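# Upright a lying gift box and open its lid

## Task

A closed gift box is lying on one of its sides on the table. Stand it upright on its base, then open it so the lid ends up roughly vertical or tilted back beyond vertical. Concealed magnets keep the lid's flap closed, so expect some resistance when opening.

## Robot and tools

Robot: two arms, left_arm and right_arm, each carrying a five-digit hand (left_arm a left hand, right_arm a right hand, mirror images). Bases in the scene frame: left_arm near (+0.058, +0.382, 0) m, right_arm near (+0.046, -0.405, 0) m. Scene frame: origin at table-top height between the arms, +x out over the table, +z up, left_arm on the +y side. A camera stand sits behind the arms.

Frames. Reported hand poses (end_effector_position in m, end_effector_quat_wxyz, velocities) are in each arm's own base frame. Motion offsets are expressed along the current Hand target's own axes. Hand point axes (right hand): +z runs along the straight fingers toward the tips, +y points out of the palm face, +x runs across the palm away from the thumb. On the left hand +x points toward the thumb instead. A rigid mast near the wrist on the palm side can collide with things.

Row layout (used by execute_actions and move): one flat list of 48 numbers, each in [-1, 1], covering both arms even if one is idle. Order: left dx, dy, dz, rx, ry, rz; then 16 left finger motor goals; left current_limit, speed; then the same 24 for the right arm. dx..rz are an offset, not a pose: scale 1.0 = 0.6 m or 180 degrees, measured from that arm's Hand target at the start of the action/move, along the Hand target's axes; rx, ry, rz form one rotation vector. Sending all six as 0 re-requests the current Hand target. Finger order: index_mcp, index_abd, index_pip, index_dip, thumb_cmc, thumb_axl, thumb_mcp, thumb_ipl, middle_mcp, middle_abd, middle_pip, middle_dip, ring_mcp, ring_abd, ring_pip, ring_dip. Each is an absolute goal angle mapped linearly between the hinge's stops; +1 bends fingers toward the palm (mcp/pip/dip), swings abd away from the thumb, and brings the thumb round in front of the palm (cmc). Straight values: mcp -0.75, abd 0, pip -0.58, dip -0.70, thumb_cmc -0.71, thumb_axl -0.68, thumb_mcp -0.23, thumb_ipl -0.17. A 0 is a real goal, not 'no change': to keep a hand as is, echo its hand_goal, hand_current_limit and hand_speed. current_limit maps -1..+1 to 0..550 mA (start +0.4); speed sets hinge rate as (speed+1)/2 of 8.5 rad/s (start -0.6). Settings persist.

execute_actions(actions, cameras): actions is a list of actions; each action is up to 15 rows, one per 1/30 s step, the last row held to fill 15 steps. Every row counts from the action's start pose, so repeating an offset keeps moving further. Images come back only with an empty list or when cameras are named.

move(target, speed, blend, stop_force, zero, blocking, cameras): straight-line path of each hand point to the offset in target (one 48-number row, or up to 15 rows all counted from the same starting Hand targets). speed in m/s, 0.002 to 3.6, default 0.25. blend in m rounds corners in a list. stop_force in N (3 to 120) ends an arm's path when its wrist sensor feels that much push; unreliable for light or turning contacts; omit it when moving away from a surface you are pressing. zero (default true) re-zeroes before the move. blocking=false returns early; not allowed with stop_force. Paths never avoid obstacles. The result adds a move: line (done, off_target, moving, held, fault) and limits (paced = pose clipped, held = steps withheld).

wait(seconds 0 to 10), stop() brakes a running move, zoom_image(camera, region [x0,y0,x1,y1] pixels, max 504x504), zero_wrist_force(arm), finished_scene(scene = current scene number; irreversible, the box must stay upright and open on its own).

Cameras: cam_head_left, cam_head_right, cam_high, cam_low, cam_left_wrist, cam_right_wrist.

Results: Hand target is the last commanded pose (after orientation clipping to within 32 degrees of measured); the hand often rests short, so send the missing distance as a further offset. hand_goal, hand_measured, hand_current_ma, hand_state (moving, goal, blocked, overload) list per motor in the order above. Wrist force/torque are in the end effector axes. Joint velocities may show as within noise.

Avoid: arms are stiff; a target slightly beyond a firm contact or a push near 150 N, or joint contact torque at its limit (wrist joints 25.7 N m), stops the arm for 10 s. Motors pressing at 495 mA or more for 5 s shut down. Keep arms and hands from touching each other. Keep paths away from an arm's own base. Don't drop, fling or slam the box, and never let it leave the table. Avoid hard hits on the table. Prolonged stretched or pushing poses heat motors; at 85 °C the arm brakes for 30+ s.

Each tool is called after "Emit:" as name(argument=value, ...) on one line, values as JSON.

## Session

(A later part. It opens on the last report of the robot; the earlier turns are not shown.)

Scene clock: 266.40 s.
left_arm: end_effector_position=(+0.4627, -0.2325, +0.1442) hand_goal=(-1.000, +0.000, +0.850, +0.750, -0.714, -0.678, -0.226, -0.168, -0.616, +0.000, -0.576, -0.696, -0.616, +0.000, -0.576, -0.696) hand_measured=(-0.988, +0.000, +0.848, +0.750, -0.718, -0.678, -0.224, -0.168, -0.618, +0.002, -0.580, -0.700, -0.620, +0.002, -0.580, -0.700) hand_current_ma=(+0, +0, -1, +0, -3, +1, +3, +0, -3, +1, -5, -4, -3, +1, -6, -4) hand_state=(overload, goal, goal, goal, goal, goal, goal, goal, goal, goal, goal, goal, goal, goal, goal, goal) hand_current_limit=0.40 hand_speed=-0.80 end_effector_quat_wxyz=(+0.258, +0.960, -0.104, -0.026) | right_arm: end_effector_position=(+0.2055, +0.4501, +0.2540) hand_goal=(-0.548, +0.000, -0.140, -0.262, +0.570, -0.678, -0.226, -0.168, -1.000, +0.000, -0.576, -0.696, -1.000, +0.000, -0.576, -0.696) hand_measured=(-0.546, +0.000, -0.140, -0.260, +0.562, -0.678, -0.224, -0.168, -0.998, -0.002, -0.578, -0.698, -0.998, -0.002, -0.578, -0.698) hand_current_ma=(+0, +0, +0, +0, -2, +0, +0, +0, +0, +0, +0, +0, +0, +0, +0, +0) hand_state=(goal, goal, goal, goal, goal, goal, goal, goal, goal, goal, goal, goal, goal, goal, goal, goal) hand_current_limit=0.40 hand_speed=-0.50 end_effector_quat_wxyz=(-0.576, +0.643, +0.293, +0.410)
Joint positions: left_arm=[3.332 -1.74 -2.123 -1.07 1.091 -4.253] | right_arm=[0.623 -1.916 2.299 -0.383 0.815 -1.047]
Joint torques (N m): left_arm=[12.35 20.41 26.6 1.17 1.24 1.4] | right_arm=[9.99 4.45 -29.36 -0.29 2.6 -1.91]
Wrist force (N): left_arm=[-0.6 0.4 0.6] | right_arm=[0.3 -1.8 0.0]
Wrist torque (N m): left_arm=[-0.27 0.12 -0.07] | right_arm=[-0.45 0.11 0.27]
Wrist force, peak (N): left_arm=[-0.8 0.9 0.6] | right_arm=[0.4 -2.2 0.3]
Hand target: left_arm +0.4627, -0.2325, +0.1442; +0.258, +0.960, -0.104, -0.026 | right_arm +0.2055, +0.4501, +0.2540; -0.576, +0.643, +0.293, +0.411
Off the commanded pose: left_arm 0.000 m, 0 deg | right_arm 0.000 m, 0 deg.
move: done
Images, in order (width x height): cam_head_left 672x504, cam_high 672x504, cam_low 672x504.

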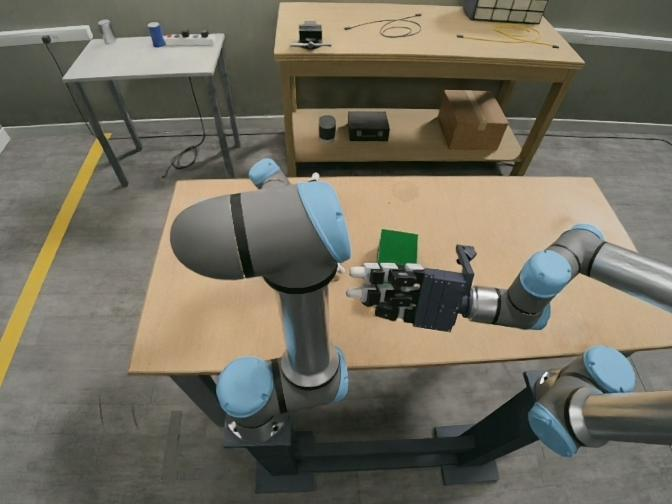

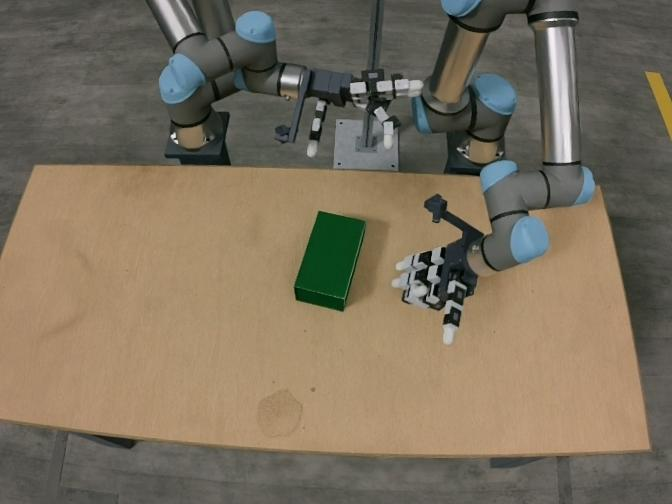

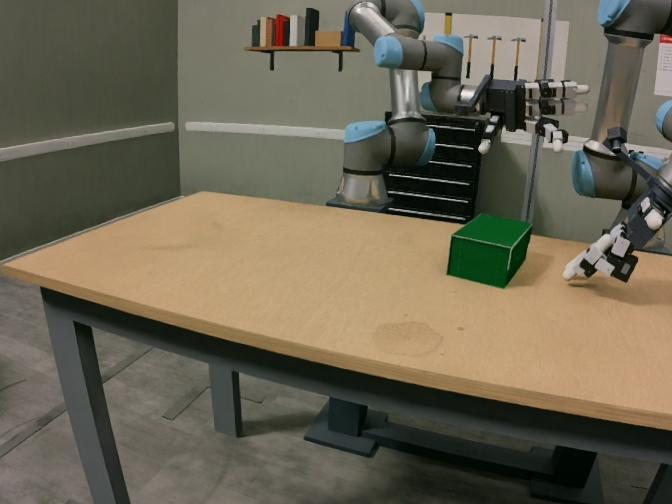

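Emit:
move(target=[[0,0,0,0,0,0,-1,0,0.85,0.75,-0.714,-0.678,-0.226,-0.168,-0.616,0,-0.576,-0.696,-0.616,0,-0.576,-0.696,0.4,-0.8,-0.2829,0.1633,0,0,0,0,-0.548,0,-0.139,-0.261,0.571,-0.678,-0.226,-0.168,-1,0,-0.576,-0.696,-1,0,-0.576,-0.696,0.4,-0.5],[0,0,0,0,0,0,-1,0,0.85,0.75,-0.714,-0.678,-0.226,-0.168,-0.616,0,-0.576,-0.696,-0.616,0,-0.576,-0.696,0.4,-0.8,-0.1995,0.3077,0,0,0,0,-0.548,0,-0.139,-0.261,0.571,-0.678,-0.226,-0.168,-1,0,-0.576,-0.696,-1,0,-0.576,-0.696,0.4,-0.5]], speed=[0.12,0.06], cameras=["cam_low","cam_high","cam_right_wrist"], stop_force=12)

Emit:
zoom_image(camera="cam_high", region=[260, 180, 420, 320])

Emit:
zoom_image(camera="cam_low", region=[420, 120, 620, 310])

Emit:
zoom_image(camera="cam_right_wrist", region=[100, 50, 500, 450])

Scene clock: 277.57 s.
left_arm: end_effector_position=(+0.4627, -0.2325, +0.1442) hand_goal=(-1.000, +0.000, +0.850, +0.750, -0.714, -0.678, -0.226, -0.168, -0.616, +0.000, -0.576, -0.696, -0.616, +0.000, -0.576, -0.696) hand_measured=(-0.988, +0.000, +0.848, +0.750, -0.718, -0.678, -0.224, -0.168, -0.618, +0.002, -0.580, -0.700, -0.620, +0.002, -0.580, -0.700) hand_current_ma=(+0, +0, -1, +0, -3, +1, +3, +0, -3, +1, -5, -4, -3, +1, -6, -4) hand_state=(overload, goal, goal, goal, goal, goal, goal, goal, goal, goal, goal, goal, goal, goal, goal, goal) hand_current_limit=0.40 hand_speed=-0.80 end_effector_quat_wxyz=(+0.258, +0.960, -0.104, -0.026) | right_arm: end_effector_position=(+0.3036, +0.4310, +0.0580) hand_goal=(-0.548, +0.000, -0.140, -0.262, +0.570, -0.678, -0.226, -0.168, -1.000, +0.000, -0.576, -0.696, -1.000, +0.000, -0.576, -0.696) hand_measured=(-0.546, +0.000, -0.140, -0.260, +0.562, -0.678, -0.224, -0.168, -0.998, -0.002, -0.578, -0.698, -0.998, -0.002, -0.578, -0.698) hand_current_ma=(+0, +0, +0, +0, -2, +0, +0, +0, +0, +0, +0, +0, +0, +0, +0, +0) hand_state=(goal, goal, goal, goal, goal, goal, goal, goal, goal, goal, goal, goal, goal, goal, goal, goal) hand_current_limit=0.40 hand_speed=-0.50 end_effector_quat_wxyz=(-0.576, +0.643, +0.293, +0.411)
Joint positions: left_arm=[3.332 -1.74 -2.123 -1.07 1.091 -4.253] | right_arm=[0.361 -1.337 2.475 -1.138 0.553 -1.047]
Joint torques (N m): left_arm=[13.05 20.67 25.95 1.05 1.19 1.37] | right_arm=[-10.42 -10.55 -18.05 0.04 -2.5 -1.71]
Wrist force (N): left_arm=[-0.5 0.4 0.4] | right_arm=[0.2 -1.4 -0.2]
Wrist torque (N m): left_arm=[-0.25 0.09 -0.07] | right_arm=[-0.36 0.16 0.14]
Wrist force, peak (N): left_arm=[-0.8 0.8 0.4] | right_arm=[0.6 -2.3 0.1]
Hand target: left_arm +0.4627, -0.2325, +0.1442; +0.258, +0.960, -0.104, -0.026 | right_arm +0.3036, +0.4310, +0.0580; -0.576, +0.643, +0.293, +0.411
Off the commanded pose: left_arm 0.000 m, 0 deg | right_arm 0.000 m, 0 deg.
move: done
camera_calibration:
cam_right_wrist: T_world_to_cam=[[0.184745, 0.00820416, -0.982752, 0.0378184], [-0.786486, -0.598396, -0.152845, 0.453159], [-0.589329, 0.801158, -0.104098, -0.0374284], [0, 0, 0, 1]] pos_world=[0.327359, 0.300845, 0.102533]
Images, in order (width x height): cam_high 672x504, cam_low 672x504, cam_right_wrist 616x616.

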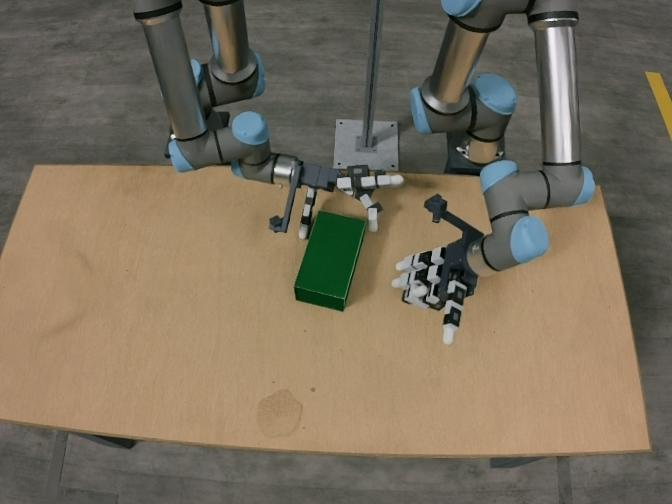

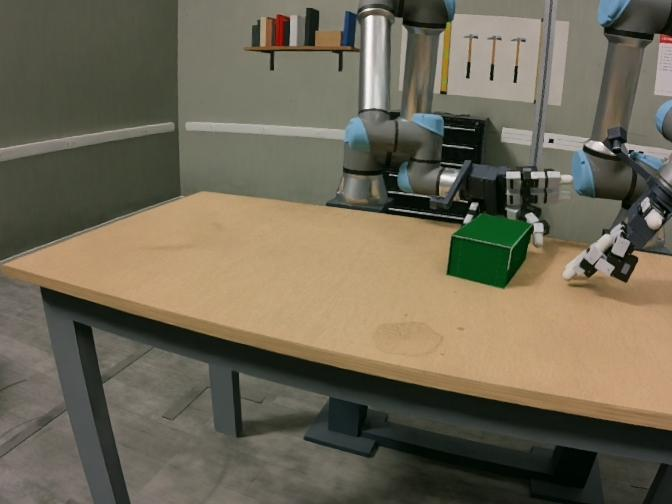

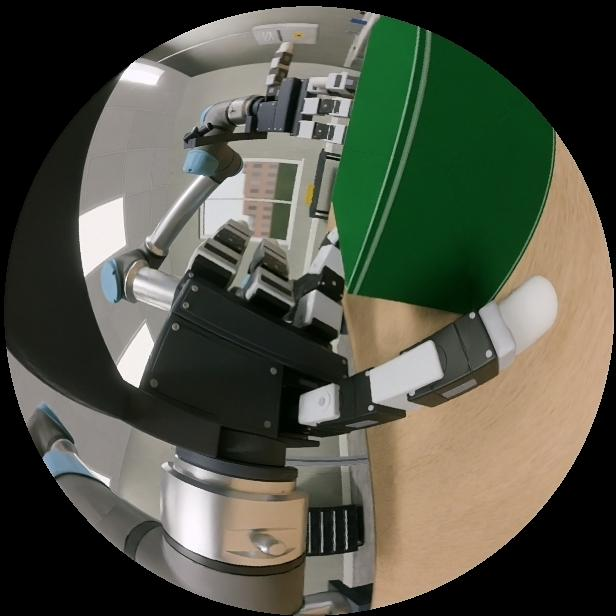

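Scaled by 3.150 from the camera's 672x504 image, which has a finer 960x720 frame.

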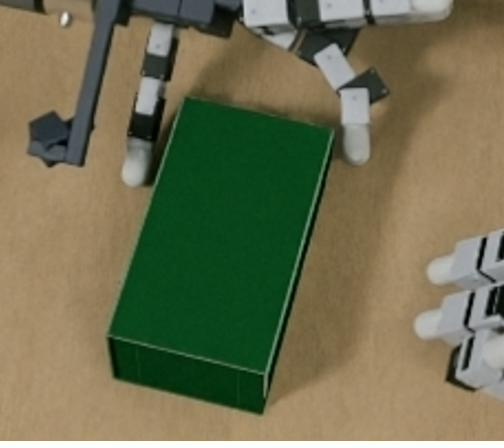

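Scaled by 2.520 from the camera's 672x504 image, which has a finer 960x720 frame.

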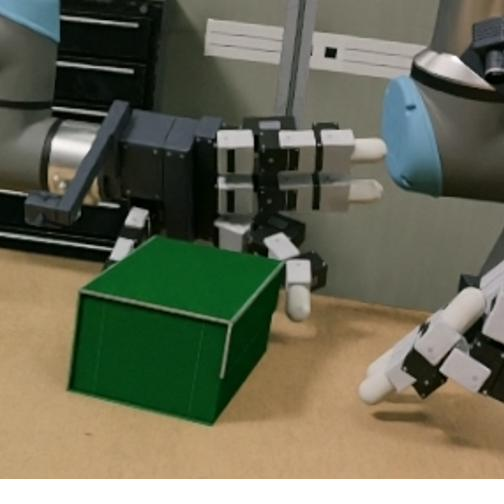

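Scaled by 1.260 from the camera's 616x616 image, which has a finer 880x880 frame.

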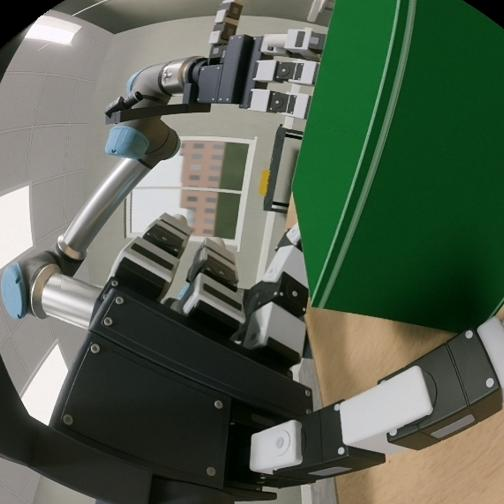

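Emit:
move(target=[0,0,0,0,0,0,-1,0,0.85,0.75,-0.714,-0.678,-0.226,-0.168,-0.616,0,-0.576,-0.696,-0.616,0,-0.576,-0.696,0.4,-0.8,0,0,0,0,0,0,0.1,0,-0.139,-0.261,0.571,-0.678,0.337,-0.168,-1,0,-0.576,-0.696,-1,0,-0.576,-0.696,0.6,-0.8], cameras=["cam_low","cam_high","cam_right_wrist"])

Emit:
zoom_image(camera="cam_high", region=[260, 180, 420, 320])

Emit:
zoom_image(camera="cam_low", region=[420, 120, 620, 310])

Scene clock: 282.53 s.
left_arm: end_effector_position=(+0.4627, -0.2325, +0.1442) hand_goal=(-1.000, +0.000, +0.850, +0.750, -0.714, -0.678, -0.226, -0.168, -0.616, +0.000, -0.576, -0.696, -0.616, +0.000, -0.576, -0.696) hand_measured=(-0.988, +0.000, +0.848, +0.750, -0.718, -0.678, -0.224, -0.168, -0.618, +0.002, -0.580, -0.700, -0.620, +0.002, -0.580, -0.700) hand_current_ma=(+0, +0, -1, +0, -3, +1, +3, +0, -3, +1, -5, -4, -3, +1, -6, -4) hand_state=(overload, goal, goal, goal, goal, goal, goal, goal, goal, goal, goal, goal, goal, goal, goal, goal) hand_current_limit=0.40 hand_speed=-0.80 end_effector_quat_wxyz=(+0.258, +0.960, -0.104, -0.026) | right_arm: end_effector_position=(+0.3036, +0.4310, +0.0580) hand_goal=(+0.100, +0.000, -0.140, -0.262, +0.570, -0.678, +0.336, -0.168, -1.000, +0.000, -0.576, -0.696, -1.000, +0.000, -0.576, -0.696) hand_measured=(-0.376, +0.004, -0.194, -0.284, +0.562, -0.678, -0.088, -0.194, -0.998, -0.002, -0.578, -0.698, -0.998, -0.002, -0.578, -0.698) hand_current_ma=(-440, +1, -59, -12, -2, +0, -439, -26, +0, +0, +0, +0, +0, +0, +0, +0) hand_state=(blocked, goal, blocked, blocked, goal, goal, blocked, blocked, goal, goal, goal, goal, goal, goal, goal, goal) hand_current_limit=0.60 hand_speed=-0.80 end_effector_quat_wxyz=(-0.576, +0.643, +0.293, +0.411)
Joint positions: left_arm=[3.332 -1.74 -2.123 -1.07 1.091 -4.253] | right_arm=[0.361 -1.337 2.475 -1.138 0.553 -1.047]
Joint torques (N m): left_arm=[13.19 20.69 25.64 1.28 1.09 1.48] | right_arm=[-7.85 -11.31 -16.49 -0.14 -1.64 -1.36]
Wrist force (N): left_arm=[-0.5 0.6 0.3] | right_arm=[1.0 -3.4 -0.6]
Wrist torque (N m): left_arm=[-0.22 0.09 -0.07] | right_arm=[-0.34 0.22 0.16]
Wrist force, peak (N): left_arm=[-1.0 0.5 0.7] | right_arm=[1.3 -3.4 -0.4]
Hand target: left_arm +0.4627, -0.2325, +0.1442; +0.258, +0.960, -0.104, -0.026 | right_arm +0.3036, +0.4310, +0.0580; -0.576, +0.643, +0.293, +0.411
Off the commanded pose: left_arm 0.000 m, 0 deg | right_arm 0.000 m, 0 deg.
move: done
camera_calibration:
cam_right_wrist: T_world_to_cam=[[0.184744, 0.00820589, -0.982752, 0.0378181], [-0.78645, -0.598445, -0.152839, 0.453162], [-0.589377, 0.801122, -0.104106, -0.0374008], [0, 0, 0, 1]] pos_world=[0.327359, 0.300844, 0.102533]
Images, in order (width x height): cam_high 672x504, cam_low 672x504, cam_right_wrist 616x616.

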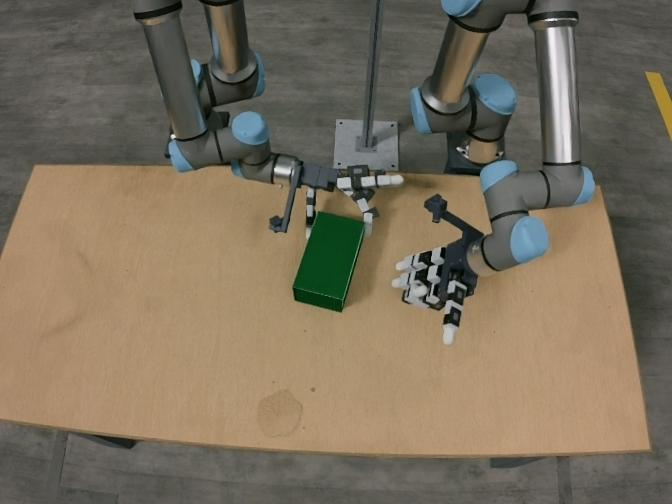

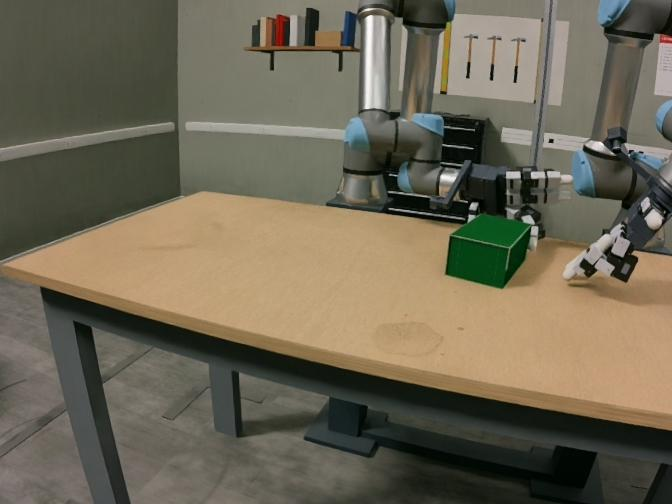

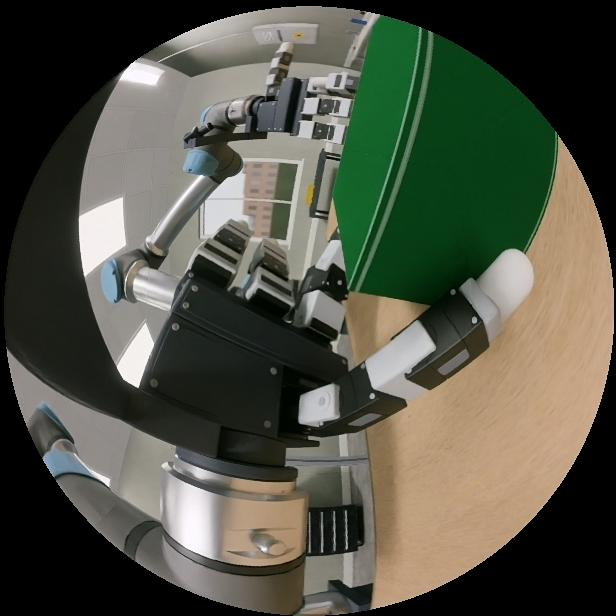

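Scaled by 3.150 from the camera's 672x504 image, which has a finer 960x720 frame.

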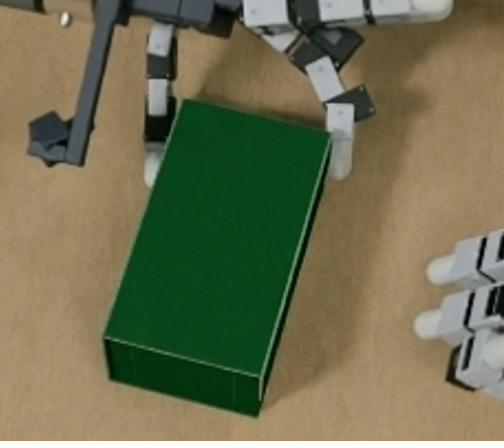

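Scaled by 2.520 from the camera's 672x504 image, which has a finer 960x720 frame.

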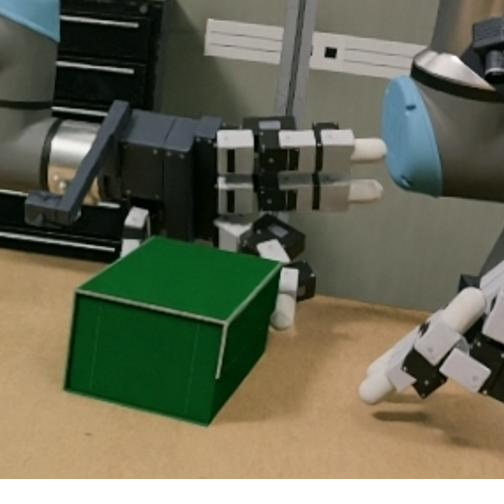

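Emit:
move(target=[[0.053,0.1357,0.0783,0,0,0,-1,0,0.85,0.75,-0.714,-0.678,-0.226,-0.168,-0.616,0,-0.576,-0.696,-0.616,0,-0.576,-0.696,0.4,-0.8,0,0,0,0,0,0,0.1,0,-0.139,-0.261,0.571,-0.678,0.337,-0.168,-1,0,-0.576,-0.696,-1,0,-0.576,-0.696,0.6,-0.8],[0.053,0.1565,0.0903,0,0,0,-1,0,0.85,0.75,-0.714,-0.678,-0.226,-0.168,-0.57,0,-0.576,-0.696,-0.57,0,-0.576,-0.696,0.4,-0.8,0,0,0,0,0,0,0.1,0,-0.139,-0.261,0.571,-0.678,0.337,-0.168,-1,0,-0.576,-0.696,-1,0,-0.576,-0.696,0.6,-0.8],[0.053,0.1815,0.047,0,0,0,-1,0,0.85,0.75,-0.714,-0.678,-0.226,-0.168,-0.57,0,-0.576,-0.696,-0.57,0,-0.576,-0.696,0.4,-0.8,0,0,0,0,0,0,0.1,0,-0.139,-0.261,0.571,-0.678,0.337,-0.168,-1,0,-0.576,-0.696,-1,0,-0.576,-0.696,0.6,-0.8]], speed=[0.12,0.03,0.02], cameras=["cam_low","cam_high","cam_left_wrist"])

Emit:
zoom_image(camera="cam_low", region=[420, 120, 620, 310])

Emit:
zoom_image(camera="cam_left_wrist", region=[200, 50, 500, 350])

Scene clock: 295.87 s.
left_arm: end_effector_position=(+0.4706, -0.3451, +0.1744) hand_goal=(-1.000, +0.000, +0.850, +0.750, -0.714, -0.678, -0.226, -0.168, -0.570, +0.000, -0.576, -0.696, -0.570, +0.000, -0.576, -0.696) hand_measured=(-0.994, +0.000, +0.848, +0.750, -0.718, -0.678, -0.224, -0.168, -0.582, -0.004, -0.582, -0.700, -0.636, -0.042, -0.600, -0.710) hand_current_ma=(+0, +0, -1, +0, -3, +1, +3, +0, -22, -2, -6, -4, -204, -83, -46, -23) hand_state=(overload, goal, goal, goal, goal, goal, goal, goal, goal, goal, goal, goal, blocked, blocked, blocked, goal) hand_current_limit=0.40 hand_speed=-0.80 end_effector_quat_wxyz=(+0.258, +0.960, -0.104, -0.026) | right_arm: end_effector_position=(+0.3036, +0.4310, +0.0580) hand_goal=(+0.100, +0.000, -0.140, -0.262, +0.570, -0.678, +0.336, -0.168, -1.000, +0.000, -0.576, -0.696, -1.000, +0.000, -0.576, -0.696) hand_measured=(-0.016, +0.000, -0.194, -0.288, +0.556, -0.678, -0.038, -0.216, -0.998, -0.002, -0.578, -0.698, -0.998, -0.002, -0.578, -0.698) hand_current_ma=(-256, +0, -58, -16, -6, +0, -440, -79, +0, +0, +0, +0, +0, +0, +0, +0) hand_state=(blocked, goal, blocked, blocked, goal, goal, blocked, blocked, goal, goal, goal, goal, goal, goal, goal, goal) hand_current_limit=0.60 hand_speed=-0.80 end_effector_quat_wxyz=(-0.576, +0.643, +0.293, +0.411)
Joint positions: left_arm=[3.096 -1.771 -2.026 -1.009 1.054 -4.519] | right_arm=[0.361 -1.337 2.475 -1.138 0.553 -1.047]
Joint torques (N m): left_arm=[10 38.46 27.24 1.33 0.51 1.31] | right_arm=[1.35 -20.56 -6.55 -1.72 2.46 1.71]
Wrist force (N): left_arm=[0.6 -0.6 1.0] | right_arm=[0.1 -2.4 -1.2]
Wrist torque (N m): left_arm=[-0.13 0.25 0.33] | right_arm=[-0.34 0.20 0.20]
Wrist force, peak (N): left_arm=[3.3 -4.5 -10.9] | right_arm=[1.5 -10.0 -6.4]
Hand target: left_arm +0.4706, -0.3451, +0.1745; +0.258, +0.960, -0.104, -0.026 | right_arm +0.3036, +0.4310, +0.0580; -0.576, +0.643, +0.293, +0.411
Off the commanded pose: left_arm 0.000 m, 0 deg | right_arm 0.000 m, 0 deg.
move: done
camera_calibration:
cam_left_wrist: T_world_to_cam=[[-0.639739, 0.663387, -0.388139, 0.575819], [0.553892, 0.748039, 0.365571, -0.121983], [0.532858, 0.0188834, -0.845994, 0.0305736], [0, 0, 0, 1]] pos_world=[0.419648, -0.29132, 0.293956]
Images, in order (width x height): cam_high 672x504, cam_low 672x504, cam_left_wrist 616x616.

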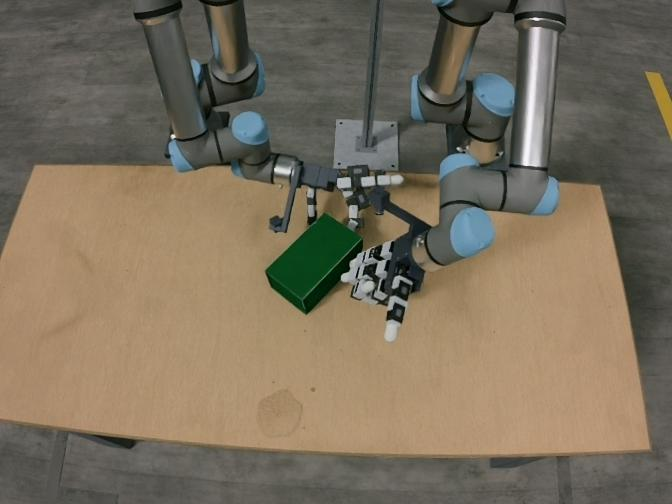

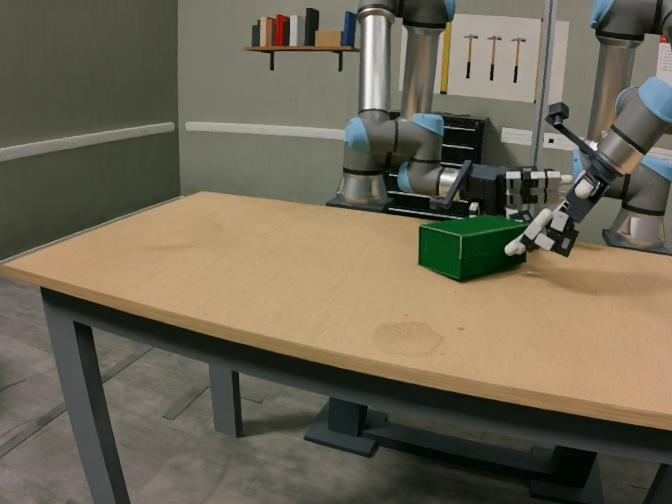

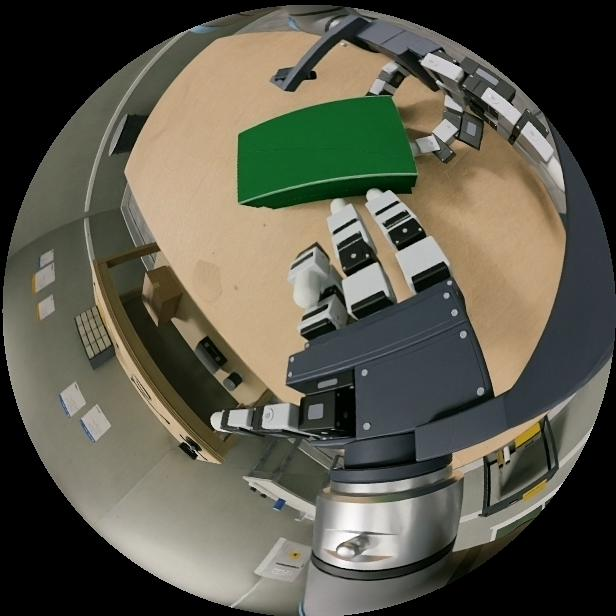

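Scaled by 2.520 from the camera's 672x504 image, which has a finer 960x720 frame.

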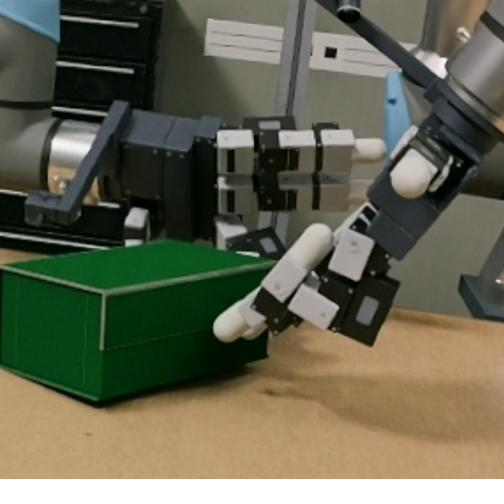

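Scaled by 1.680 from the camera's 616x616 image, which has a finer 880x880 frame.

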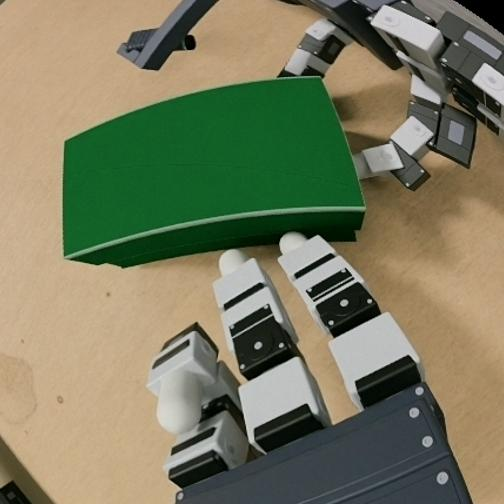

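Emit:
move(target=[[0,-0.025,0.0433,0,0,0,-1,0,0.85,0.75,-0.714,-0.678,-0.226,-0.168,-0.616,0,-0.576,-0.696,-0.616,0,-0.576,-0.696,0.4,-0.8,0,0,0,0,0,0,0.1,0,-0.139,-0.261,0.571,-0.678,0.337,-0.168,-1,0,-0.576,-0.696,-1,0,-0.576,-0.696,0.6,-0.8],[0,-0.0972,0.0017,0,0,0,-1,0,0.85,0.75,-0.714,-0.678,-0.226,-0.168,-0.616,0,-0.576,-0.696,-0.616,0,-0.576,-0.696,0.4,-0.8,0,0,0,0,0,0,-0.548,0,-0.139,-0.261,0.571,-0.678,-0.226,-0.168,-1,0,-0.576,-0.696,-1,0,-0.576,-0.696,0.6,-0.7]], speed=[0.03,0.08], cameras=["cam_low","cam_high","cam_left_wrist"])

Emit:
zoom_image(camera="cam_high", region=[240, 180, 400, 320])

Emit:
zoom_image(camera="cam_low", region=[400, 180, 540, 310])

Scene clock: 314.90 s.
left_arm: end_effector_position=(+0.4813, -0.2963, +0.1444) hand_goal=(-1.000, +0.000, +0.850, +0.750, -0.714, -0.678, -0.226, -0.168, -0.616, +0.000, -0.576, -0.696, -0.616, +0.000, -0.576, -0.696) hand_measured=(-0.996, +0.000, +0.848, +0.750, -0.718, -0.678, -0.224, -0.168, -0.618, -0.002, -0.580, -0.700, -0.630, -0.004, -0.582, -0.700) hand_current_ma=(+0, +0, -1, +0, -3, +1, +3, +0, -3, -2, -5, -4, -24, -3, -6, -4) hand_state=(overload, goal, goal, goal, goal, goal, goal, goal, goal, goal, goal, goal, goal, goal, goal, goal) hand_current_limit=0.40 hand_speed=-0.80 end_effector_quat_wxyz=(+0.258, +0.960, -0.104, -0.026) | right_arm: end_effector_position=(+0.3036, +0.4310, +0.0580) hand_goal=(-0.548, +0.000, -0.140, -0.262, +0.570, -0.678, -0.226, -0.168, -1.000, +0.000, -0.576, -0.696, -1.000, +0.000, -0.576, -0.696) hand_measured=(-0.538, -0.010, -0.142, -0.264, +0.560, -0.680, -0.224, -0.166, -0.998, -0.002, -0.578, -0.698, -0.998, -0.002, -0.578, -0.698) hand_current_ma=(+3, -2, +0, +0, -3, +0, +0, +0, +0, +0, +0, +0, +0, +0, +0, +0) hand_state=(goal, goal, goal, goal, goal, goal, goal, goal, goal, goal, goal, goal, goal, goal, goal, goal) hand_current_limit=0.60 hand_speed=-0.70 end_effector_quat_wxyz=(-0.576, +0.643, +0.293, +0.410)
Joint positions: left_arm=[3.194 -1.809 -2.058 -0.994 1.066 -4.406] | right_arm=[0.361 -1.337 2.476 -1.138 0.553 -1.047]
Joint torques (N m): left_arm=[12.52 37.71 25.9 1.22 1.2 1.45] | right_arm=[7.38 -26.76 -14.29 -1.64 2.08 -1.17]
Wrist force (N): left_arm=[-0.5 0.5 0.9] | right_arm=[0.2 -1.2 -0.3]
Wrist torque (N m): left_arm=[-0.27 0.05 -0.02] | right_arm=[-0.32 0.15 0.16]
Wrist force, peak (N): left_arm=[1.4 -1.3 -2.7] | right_arm=[-3.1 -2.1 -3.0]
Hand target: left_arm +0.4813, -0.2963, +0.1444; +0.258, +0.960, -0.104, -0.026 | right_arm +0.3036, +0.4310, +0.0580; -0.576, +0.643, +0.293, +0.411
Off the commanded pose: left_arm 0.000 m, 0 deg | right_arm 0.000 m, 0 deg.
move: done
camera_calibration:
cam_left_wrist: T_world_to_cam=[[-0.639774, 0.663385, -0.388084, 0.538647], [0.553921, 0.74804, 0.365524, -0.153446], [0.532786, 0.0188848, -0.846039, -0.00138606], [0, 0, 0, 1]] pos_world=[0.430348, -0.24252, 0.263956]
Images, in order (width x height): cam_high 672x504, cam_low 672x504, cam_left_wrist 616x616.

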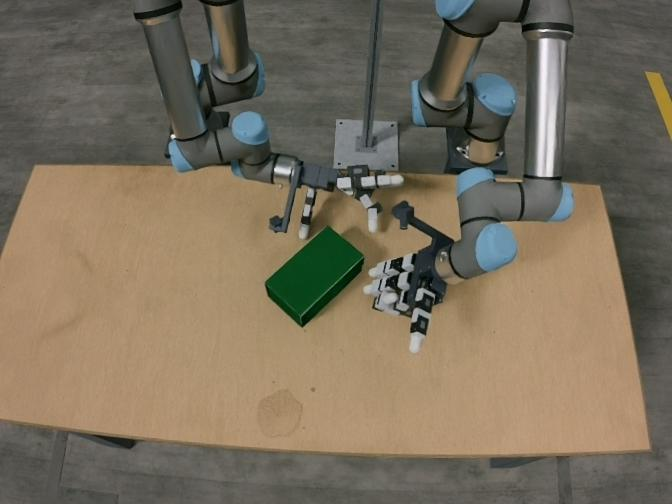

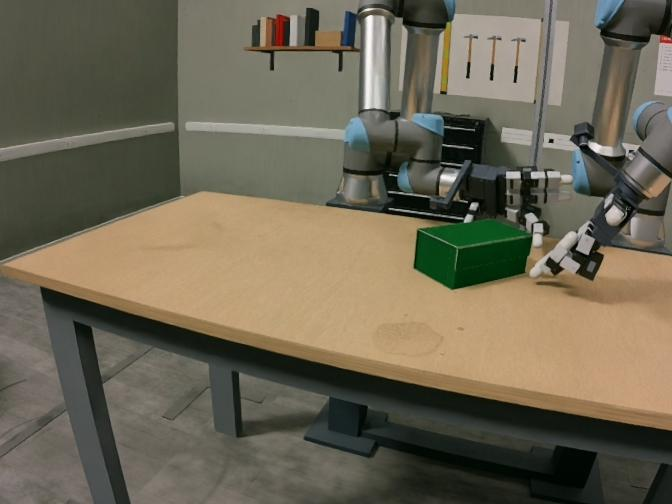

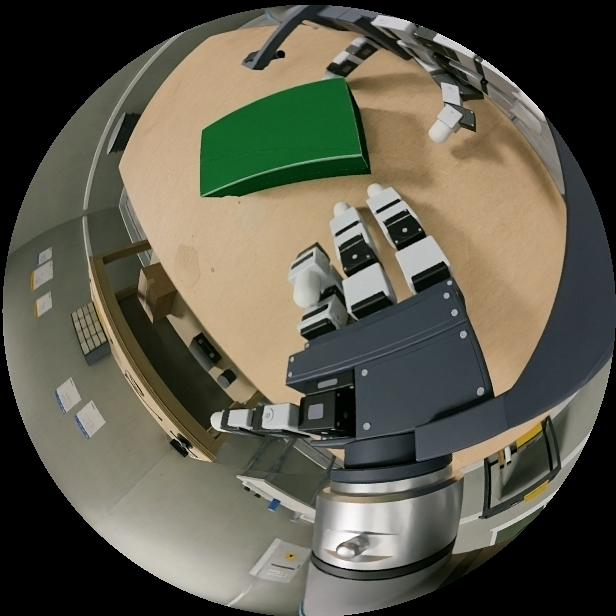

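Scaled by 3.150 from the camera's 672x504 image, which has a finer 960x720 frame.

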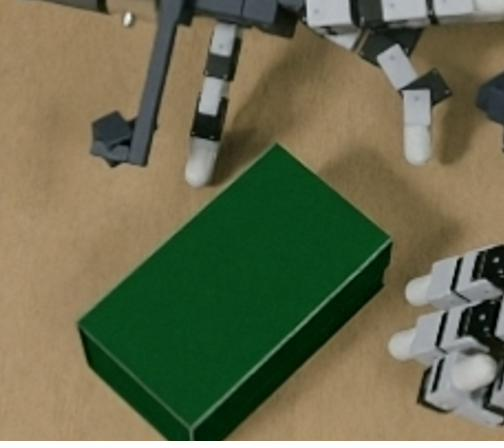

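Scaled by 3.600 from the camera's 672x504 image, which has a finer 960x720 frame.

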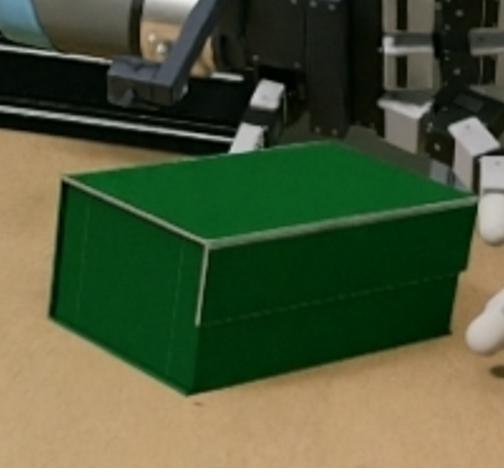

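Emit:
move(target=[[0.1662,0.0538,-0.067,0,-0.0778,0.1347,-1,0,0.85,0.75,-0.714,-0.678,-0.226,-0.168,-0.616,0,-0.576,-0.696,-0.616,0,-0.576,-0.696,0.4,-0.8,-0.05,-0.0866,0,0,0,0,-0.548,0,-0.139,-0.261,0.571,-0.678,-0.226,-0.168,-1,0,-0.576,-0.696,-1,0,-0.576,-0.696,0.6,-0.7],[0.1662,0.0538,-0.067,0,-0.0778,0.1347,-1,0,0.85,0.75,-0.714,-0.678,-0.226,-0.168,-0.616,0,-0.576,-0.696,-0.616,0,-0.576,-0.696,0.4,-0.8,0.0042,0.0072,0.0865,-0.1347,0.0778,0,-0.548,0,-0.139,-0.261,0.571,-0.678,-0.226,-0.168,-1,0,-0.576,-0.696,-1,0,-0.576,-0.696,0.6,-0.7],[0.1662,0.0538,-0.067,0,-0.0778,0.1347,-1,0,0.85,0.75,-0.714,-0.678,-0.226,-0.168,-0.616,0,-0.576,-0.696,-0.616,0,-0.576,-0.696,0.4,-0.8,0.0704,0.122,0.016,-0.1347,0.0778,0,-0.548,0,-0.139,-0.261,0.571,-0.678,-0.226,-0.168,-1,0,-0.576,-0.696,-1,0,-0.576,-0.696,0.6,-0.7]], speed=[0.15,0.15,0.07], stop_force=12, cameras=["cam_low","cam_high"])

Emit:
zoom_image(camera="cam_high", region=[240, 180, 400, 320])

Emit:
zoom_image(camera="cam_low", region=[400, 140, 600, 310])

Scene clock: 344.80 s.
left_arm: end_effector_position=(+0.5770, -0.3251, +0.1956) hand_goal=(-1.000, +0.000, +0.850, +0.750, -0.714, -0.678, -0.226, -0.168, -0.616, +0.000, -0.576, -0.696, -0.616, +0.000, -0.576, -0.696) hand_measured=(-0.996, +0.000, +0.848, +0.750, -0.718, -0.678, -0.224, -0.168, -0.618, -0.002, -0.580, -0.700, -0.630, -0.004, -0.580, -0.700) hand_current_ma=(+0, +0, -1, +0, -3, +1, +3, +0, -3, -2, -5, -4, -23, -2, -6, -4) hand_state=(overload, goal, goal, goal, goal, goal, goal, goal, goal, goal, goal, goal, goal, goal, goal, goal) hand_current_limit=0.40 hand_speed=-0.80 end_effector_quat_wxyz=(+0.243, +0.907, -0.333, -0.088) | right_arm: end_effector_position=(+0.3884, +0.4243, +0.0579) hand_goal=(-0.548, +0.000, -0.140, -0.262, +0.570, -0.678, -0.226, -0.168, -1.000, +0.000, -0.576, -0.696, -1.000, +0.000, -0.576, -0.696) hand_measured=(-0.548, -0.010, -0.142, -0.264, +0.560, -0.680, -0.224, -0.166, -0.998, -0.002, -0.578, -0.698, -0.998, -0.002, -0.578, -0.698) hand_current_ma=(+0, -2, +0, +0, -3, +0, +0, +0, +0, +0, +0, +0, +0, +0, +0, +0) hand_state=(goal, goal, goal, goal, goal, goal, goal, goal, goal, goal, goal, goal, goal, goal, goal, goal) hand_current_limit=0.60 hand_speed=-0.70 end_effector_quat_wxyz=(-0.459, +0.695, +0.129, +0.538)
Joint positions: left_arm=[3.093 -2.134 -1.365 -1.549 1.161 -3.987] | right_arm=[0.574 -1.25 2.33 -1.08 1.254 -1.047]
Joint torques (N m): left_arm=[-14.6 42.22 29.72 0.95 1.47 1.44] | right_arm=[-10.46 -38.83 -3.8 -3.35 -2.41 1.64]
Wrist force (N): left_arm=[-1.0 0.6 0.1] | right_arm=[0.0 -1.7 0.7]
Wrist torque (N m): left_arm=[-0.11 0.10 -0.16] | right_arm=[-0.41 0.12 0.26]
Wrist force, peak (N): left_arm=[-1.4 0.8 0.2] | right_arm=[-0.2 -2.1 0.8]
Hand target: left_arm +0.5770, -0.3251, +0.1956; +0.243, +0.907, -0.333, -0.088 | right_arm +0.3884, +0.4243, +0.0579; -0.459, +0.695, +0.129, +0.538
Off the commanded pose: left_arm 0.000 m, 0 deg | right_arm 0.000 m, 0 deg.
move: done
Images, in order (width x height): cam_high 672x504, cam_low 672x504.

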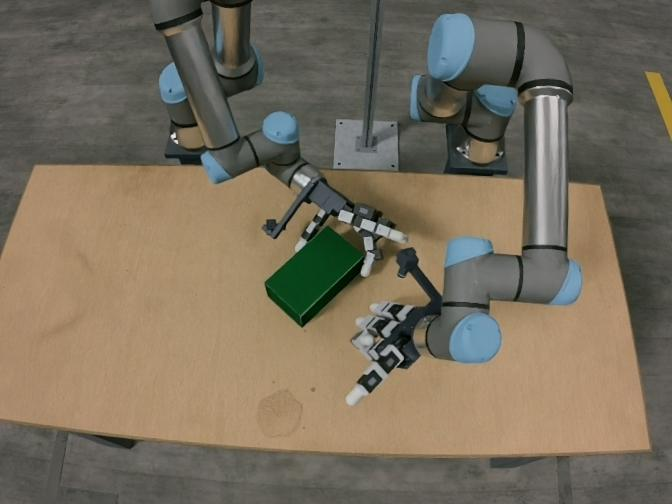

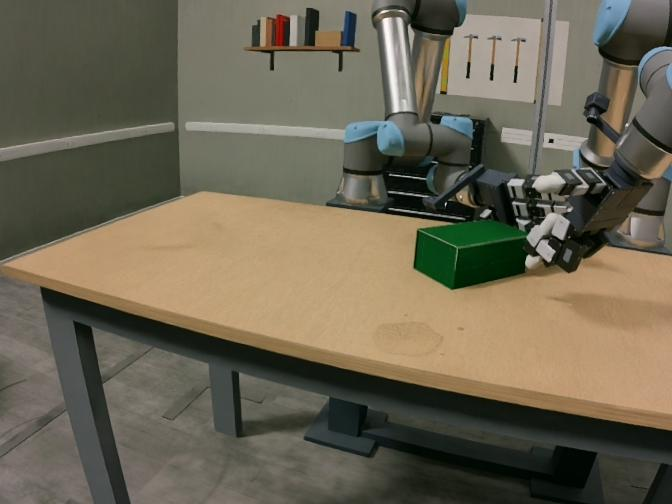

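Scaled by 3.150 from the camera's 672x504 image, which has a finer 960x720 frame.

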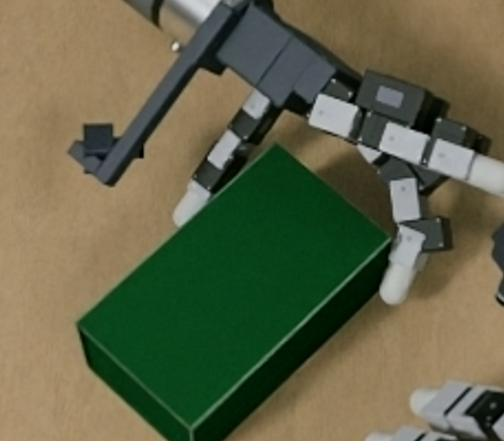

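Scaled by 2.520 from the camera's 672x504 image, which has a finer 960x720 frame.

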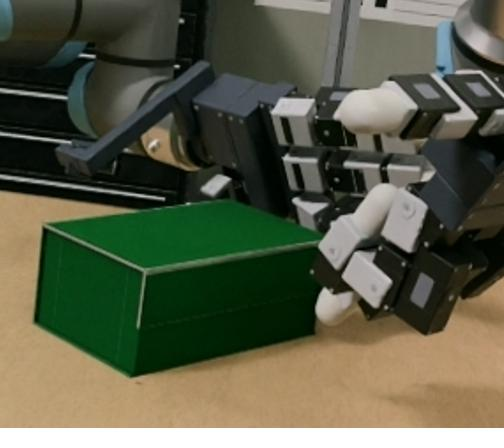

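Emit:
move(target=[[0,0,0,0,0,0,-1,0,0.85,0.75,-0.714,-0.678,-0.226,-0.168,-0.616,0,-0.576,-0.696,-0.616,0,-0.576,-0.696,0.4,-0.8,0,0,0,0,0,0,0.1,0,-0.139,-0.261,0.571,-0.678,0.45,-0.168,-1,0,-0.576,-0.696,-1,0,-0.576,-0.696,0.75,-0.8],[0,0.0593,0.1305,0,0,0,-1,0,0.85,0.75,-0.714,-0.678,-0.226,-0.168,-0.616,0,-0.576,-0.696,-0.616,0,-0.576,-0.696,0.4,-0.8,0,0,0,0,0,0,0.1,0,-0.139,-0.261,0.571,-0.678,0.45,-0.168,-1,0,-0.576,-0.696,-1,0,-0.576,-0.696,0.75,-0.8]], speed=[0.15,0.1], cameras=["cam_low","cam_high","cam_left_wrist"])

Emit:
zoom_image(camera="cam_high", region=[240, 180, 400, 320])

Emit:
zoom_image(camera="cam_left_wrist", region=[200, 50, 500, 350])

Scene clock: 355.43 s.
left_arm: end_effector_position=(+0.5319, -0.3785, +0.1456) hand_goal=(-1.000, +0.000, +0.850, +0.750, -0.714, -0.678, -0.226, -0.168, -0.616, +0.000, -0.576, -0.696, -0.616, +0.000, -0.576, -0.696) hand_measured=(-0.998, +0.000, +0.848, +0.750, -0.718, -0.678, -0.224, -0.168, -0.618, -0.002, -0.580, -0.700, -0.630, -0.004, -0.580, -0.700) hand_current_ma=(+0, +0, -1, +0, -3, +1, +3, +0, -3, -2, -5, -4, -23, -2, -6, -4) hand_state=(overload, goal, goal, goal, goal, goal, goal, goal, goal, goal, goal, goal, goal, goal, goal, goal) hand_current_limit=0.40 hand_speed=-0.80 end_effector_quat_wxyz=(+0.243, +0.907, -0.333, -0.088) | right_arm: end_effector_position=(+0.3884, +0.4243, +0.0579) hand_goal=(+0.100, +0.000, -0.140, -0.262, +0.570, -0.678, +0.450, -0.168, -1.000, +0.000, -0.576, -0.696, -1.000, +0.000, -0.576, -0.696) hand_measured=(-0.366, -0.012, -0.180, -0.262, +0.564, -0.680, -0.130, -0.204, -0.998, -0.002, -0.578, -0.698, -0.998, -0.002, -0.578, -0.698) hand_current_ma=(-481, -3, -34, +0, -1, +0, -481, -46, +0, +0, +0, +0, +0, +0, +0, +0) hand_state=(blocked, goal, blocked, goal, goal, goal, blocked, blocked, goal, goal, goal, goal, goal, goal, goal, goal) hand_current_limit=0.75 hand_speed=-0.80 end_effector_quat_wxyz=(-0.459, +0.695, +0.129, +0.538)
Joint positions: left_arm=[3.008 -2.123 -1.533 -1.356 1.135 -4.075] | right_arm=[0.574 -1.25 2.33 -1.08 1.254 -1.047]
Joint torques (N m): left_arm=[-15.66 40.07 12.53 3 -2.7 -1.28] | right_arm=[-7.09 -35.76 -5.3 -2.32 -1.45 1.68]
Wrist force (N): left_arm=[-0.9 0.1 -0.1] | right_arm=[0.1 -1.7 1.1]
Wrist torque (N m): left_arm=[-0.20 0.12 0.12] | right_arm=[-0.38 0.08 0.26]
Wrist force, peak (N): left_arm=[-1.2 0.8 0.1] | right_arm=[0.2 -2.2 1.4]
Hand target: left_arm +0.5319, -0.3785, +0.1456; +0.243, +0.907, -0.333, -0.088 | right_arm +0.3884, +0.4243, +0.0579; -0.459, +0.695, +0.129, +0.538
Off the commanded pose: left_arm 0.000 m, 0 deg | right_arm 0.000 m, 0 deg.
move: done
camera_calibration:
cam_left_wrist: T_world_to_cam=[[-0.253016, 0.886451, -0.38754, 0.504726], [0.839881, 0.400079, 0.366793, -0.404452], [0.480191, -0.232683, -0.84574, -0.0930442], [0, 0, 0, 1]] pos_world=[0.512074, -0.307252, 0.265261]
Images, in order (width x height): cam_high 672x504, cam_low 672x504, cam_left_wrist 616x616.

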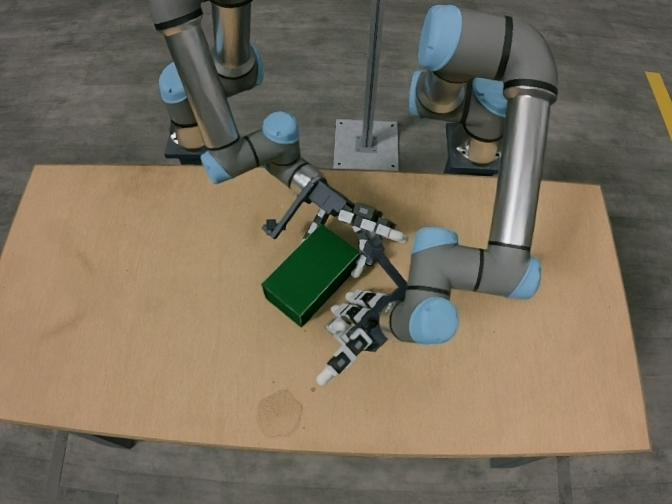

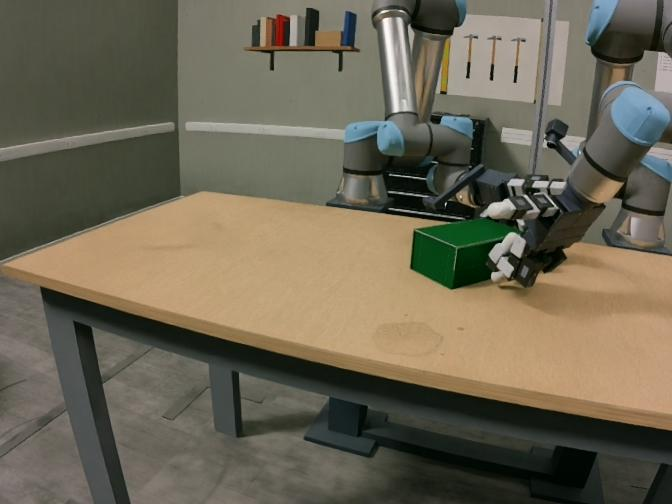

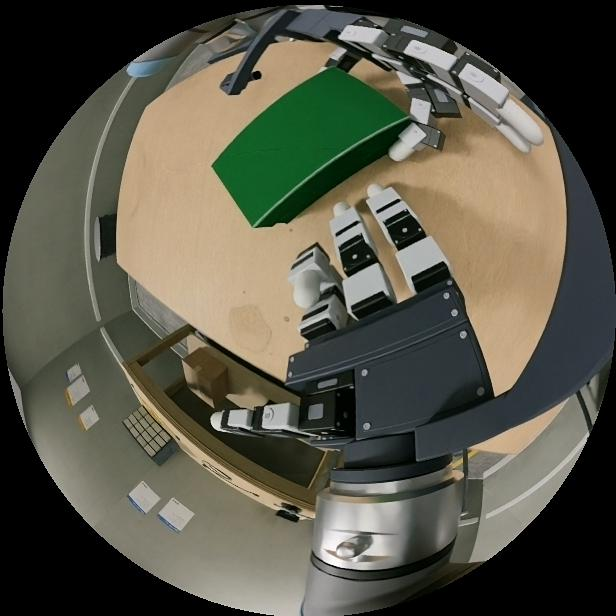

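Scaled by 3.150 from the camera's 672x504 image, which has a finer 960x720 frame.

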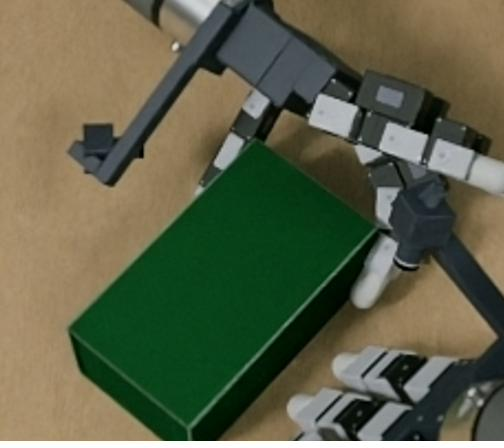

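Scaled by 1.680 from the camera's 616x616 image, which has a finer 880x880 frame.

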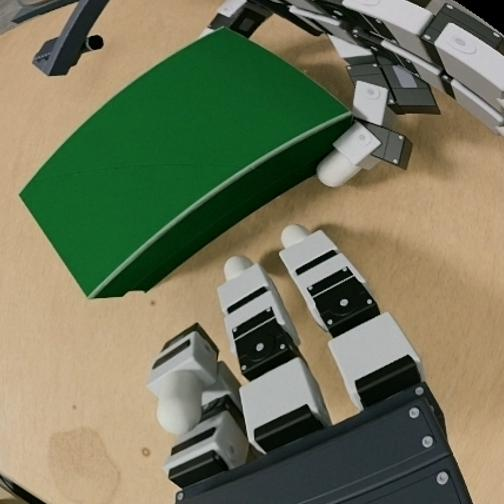

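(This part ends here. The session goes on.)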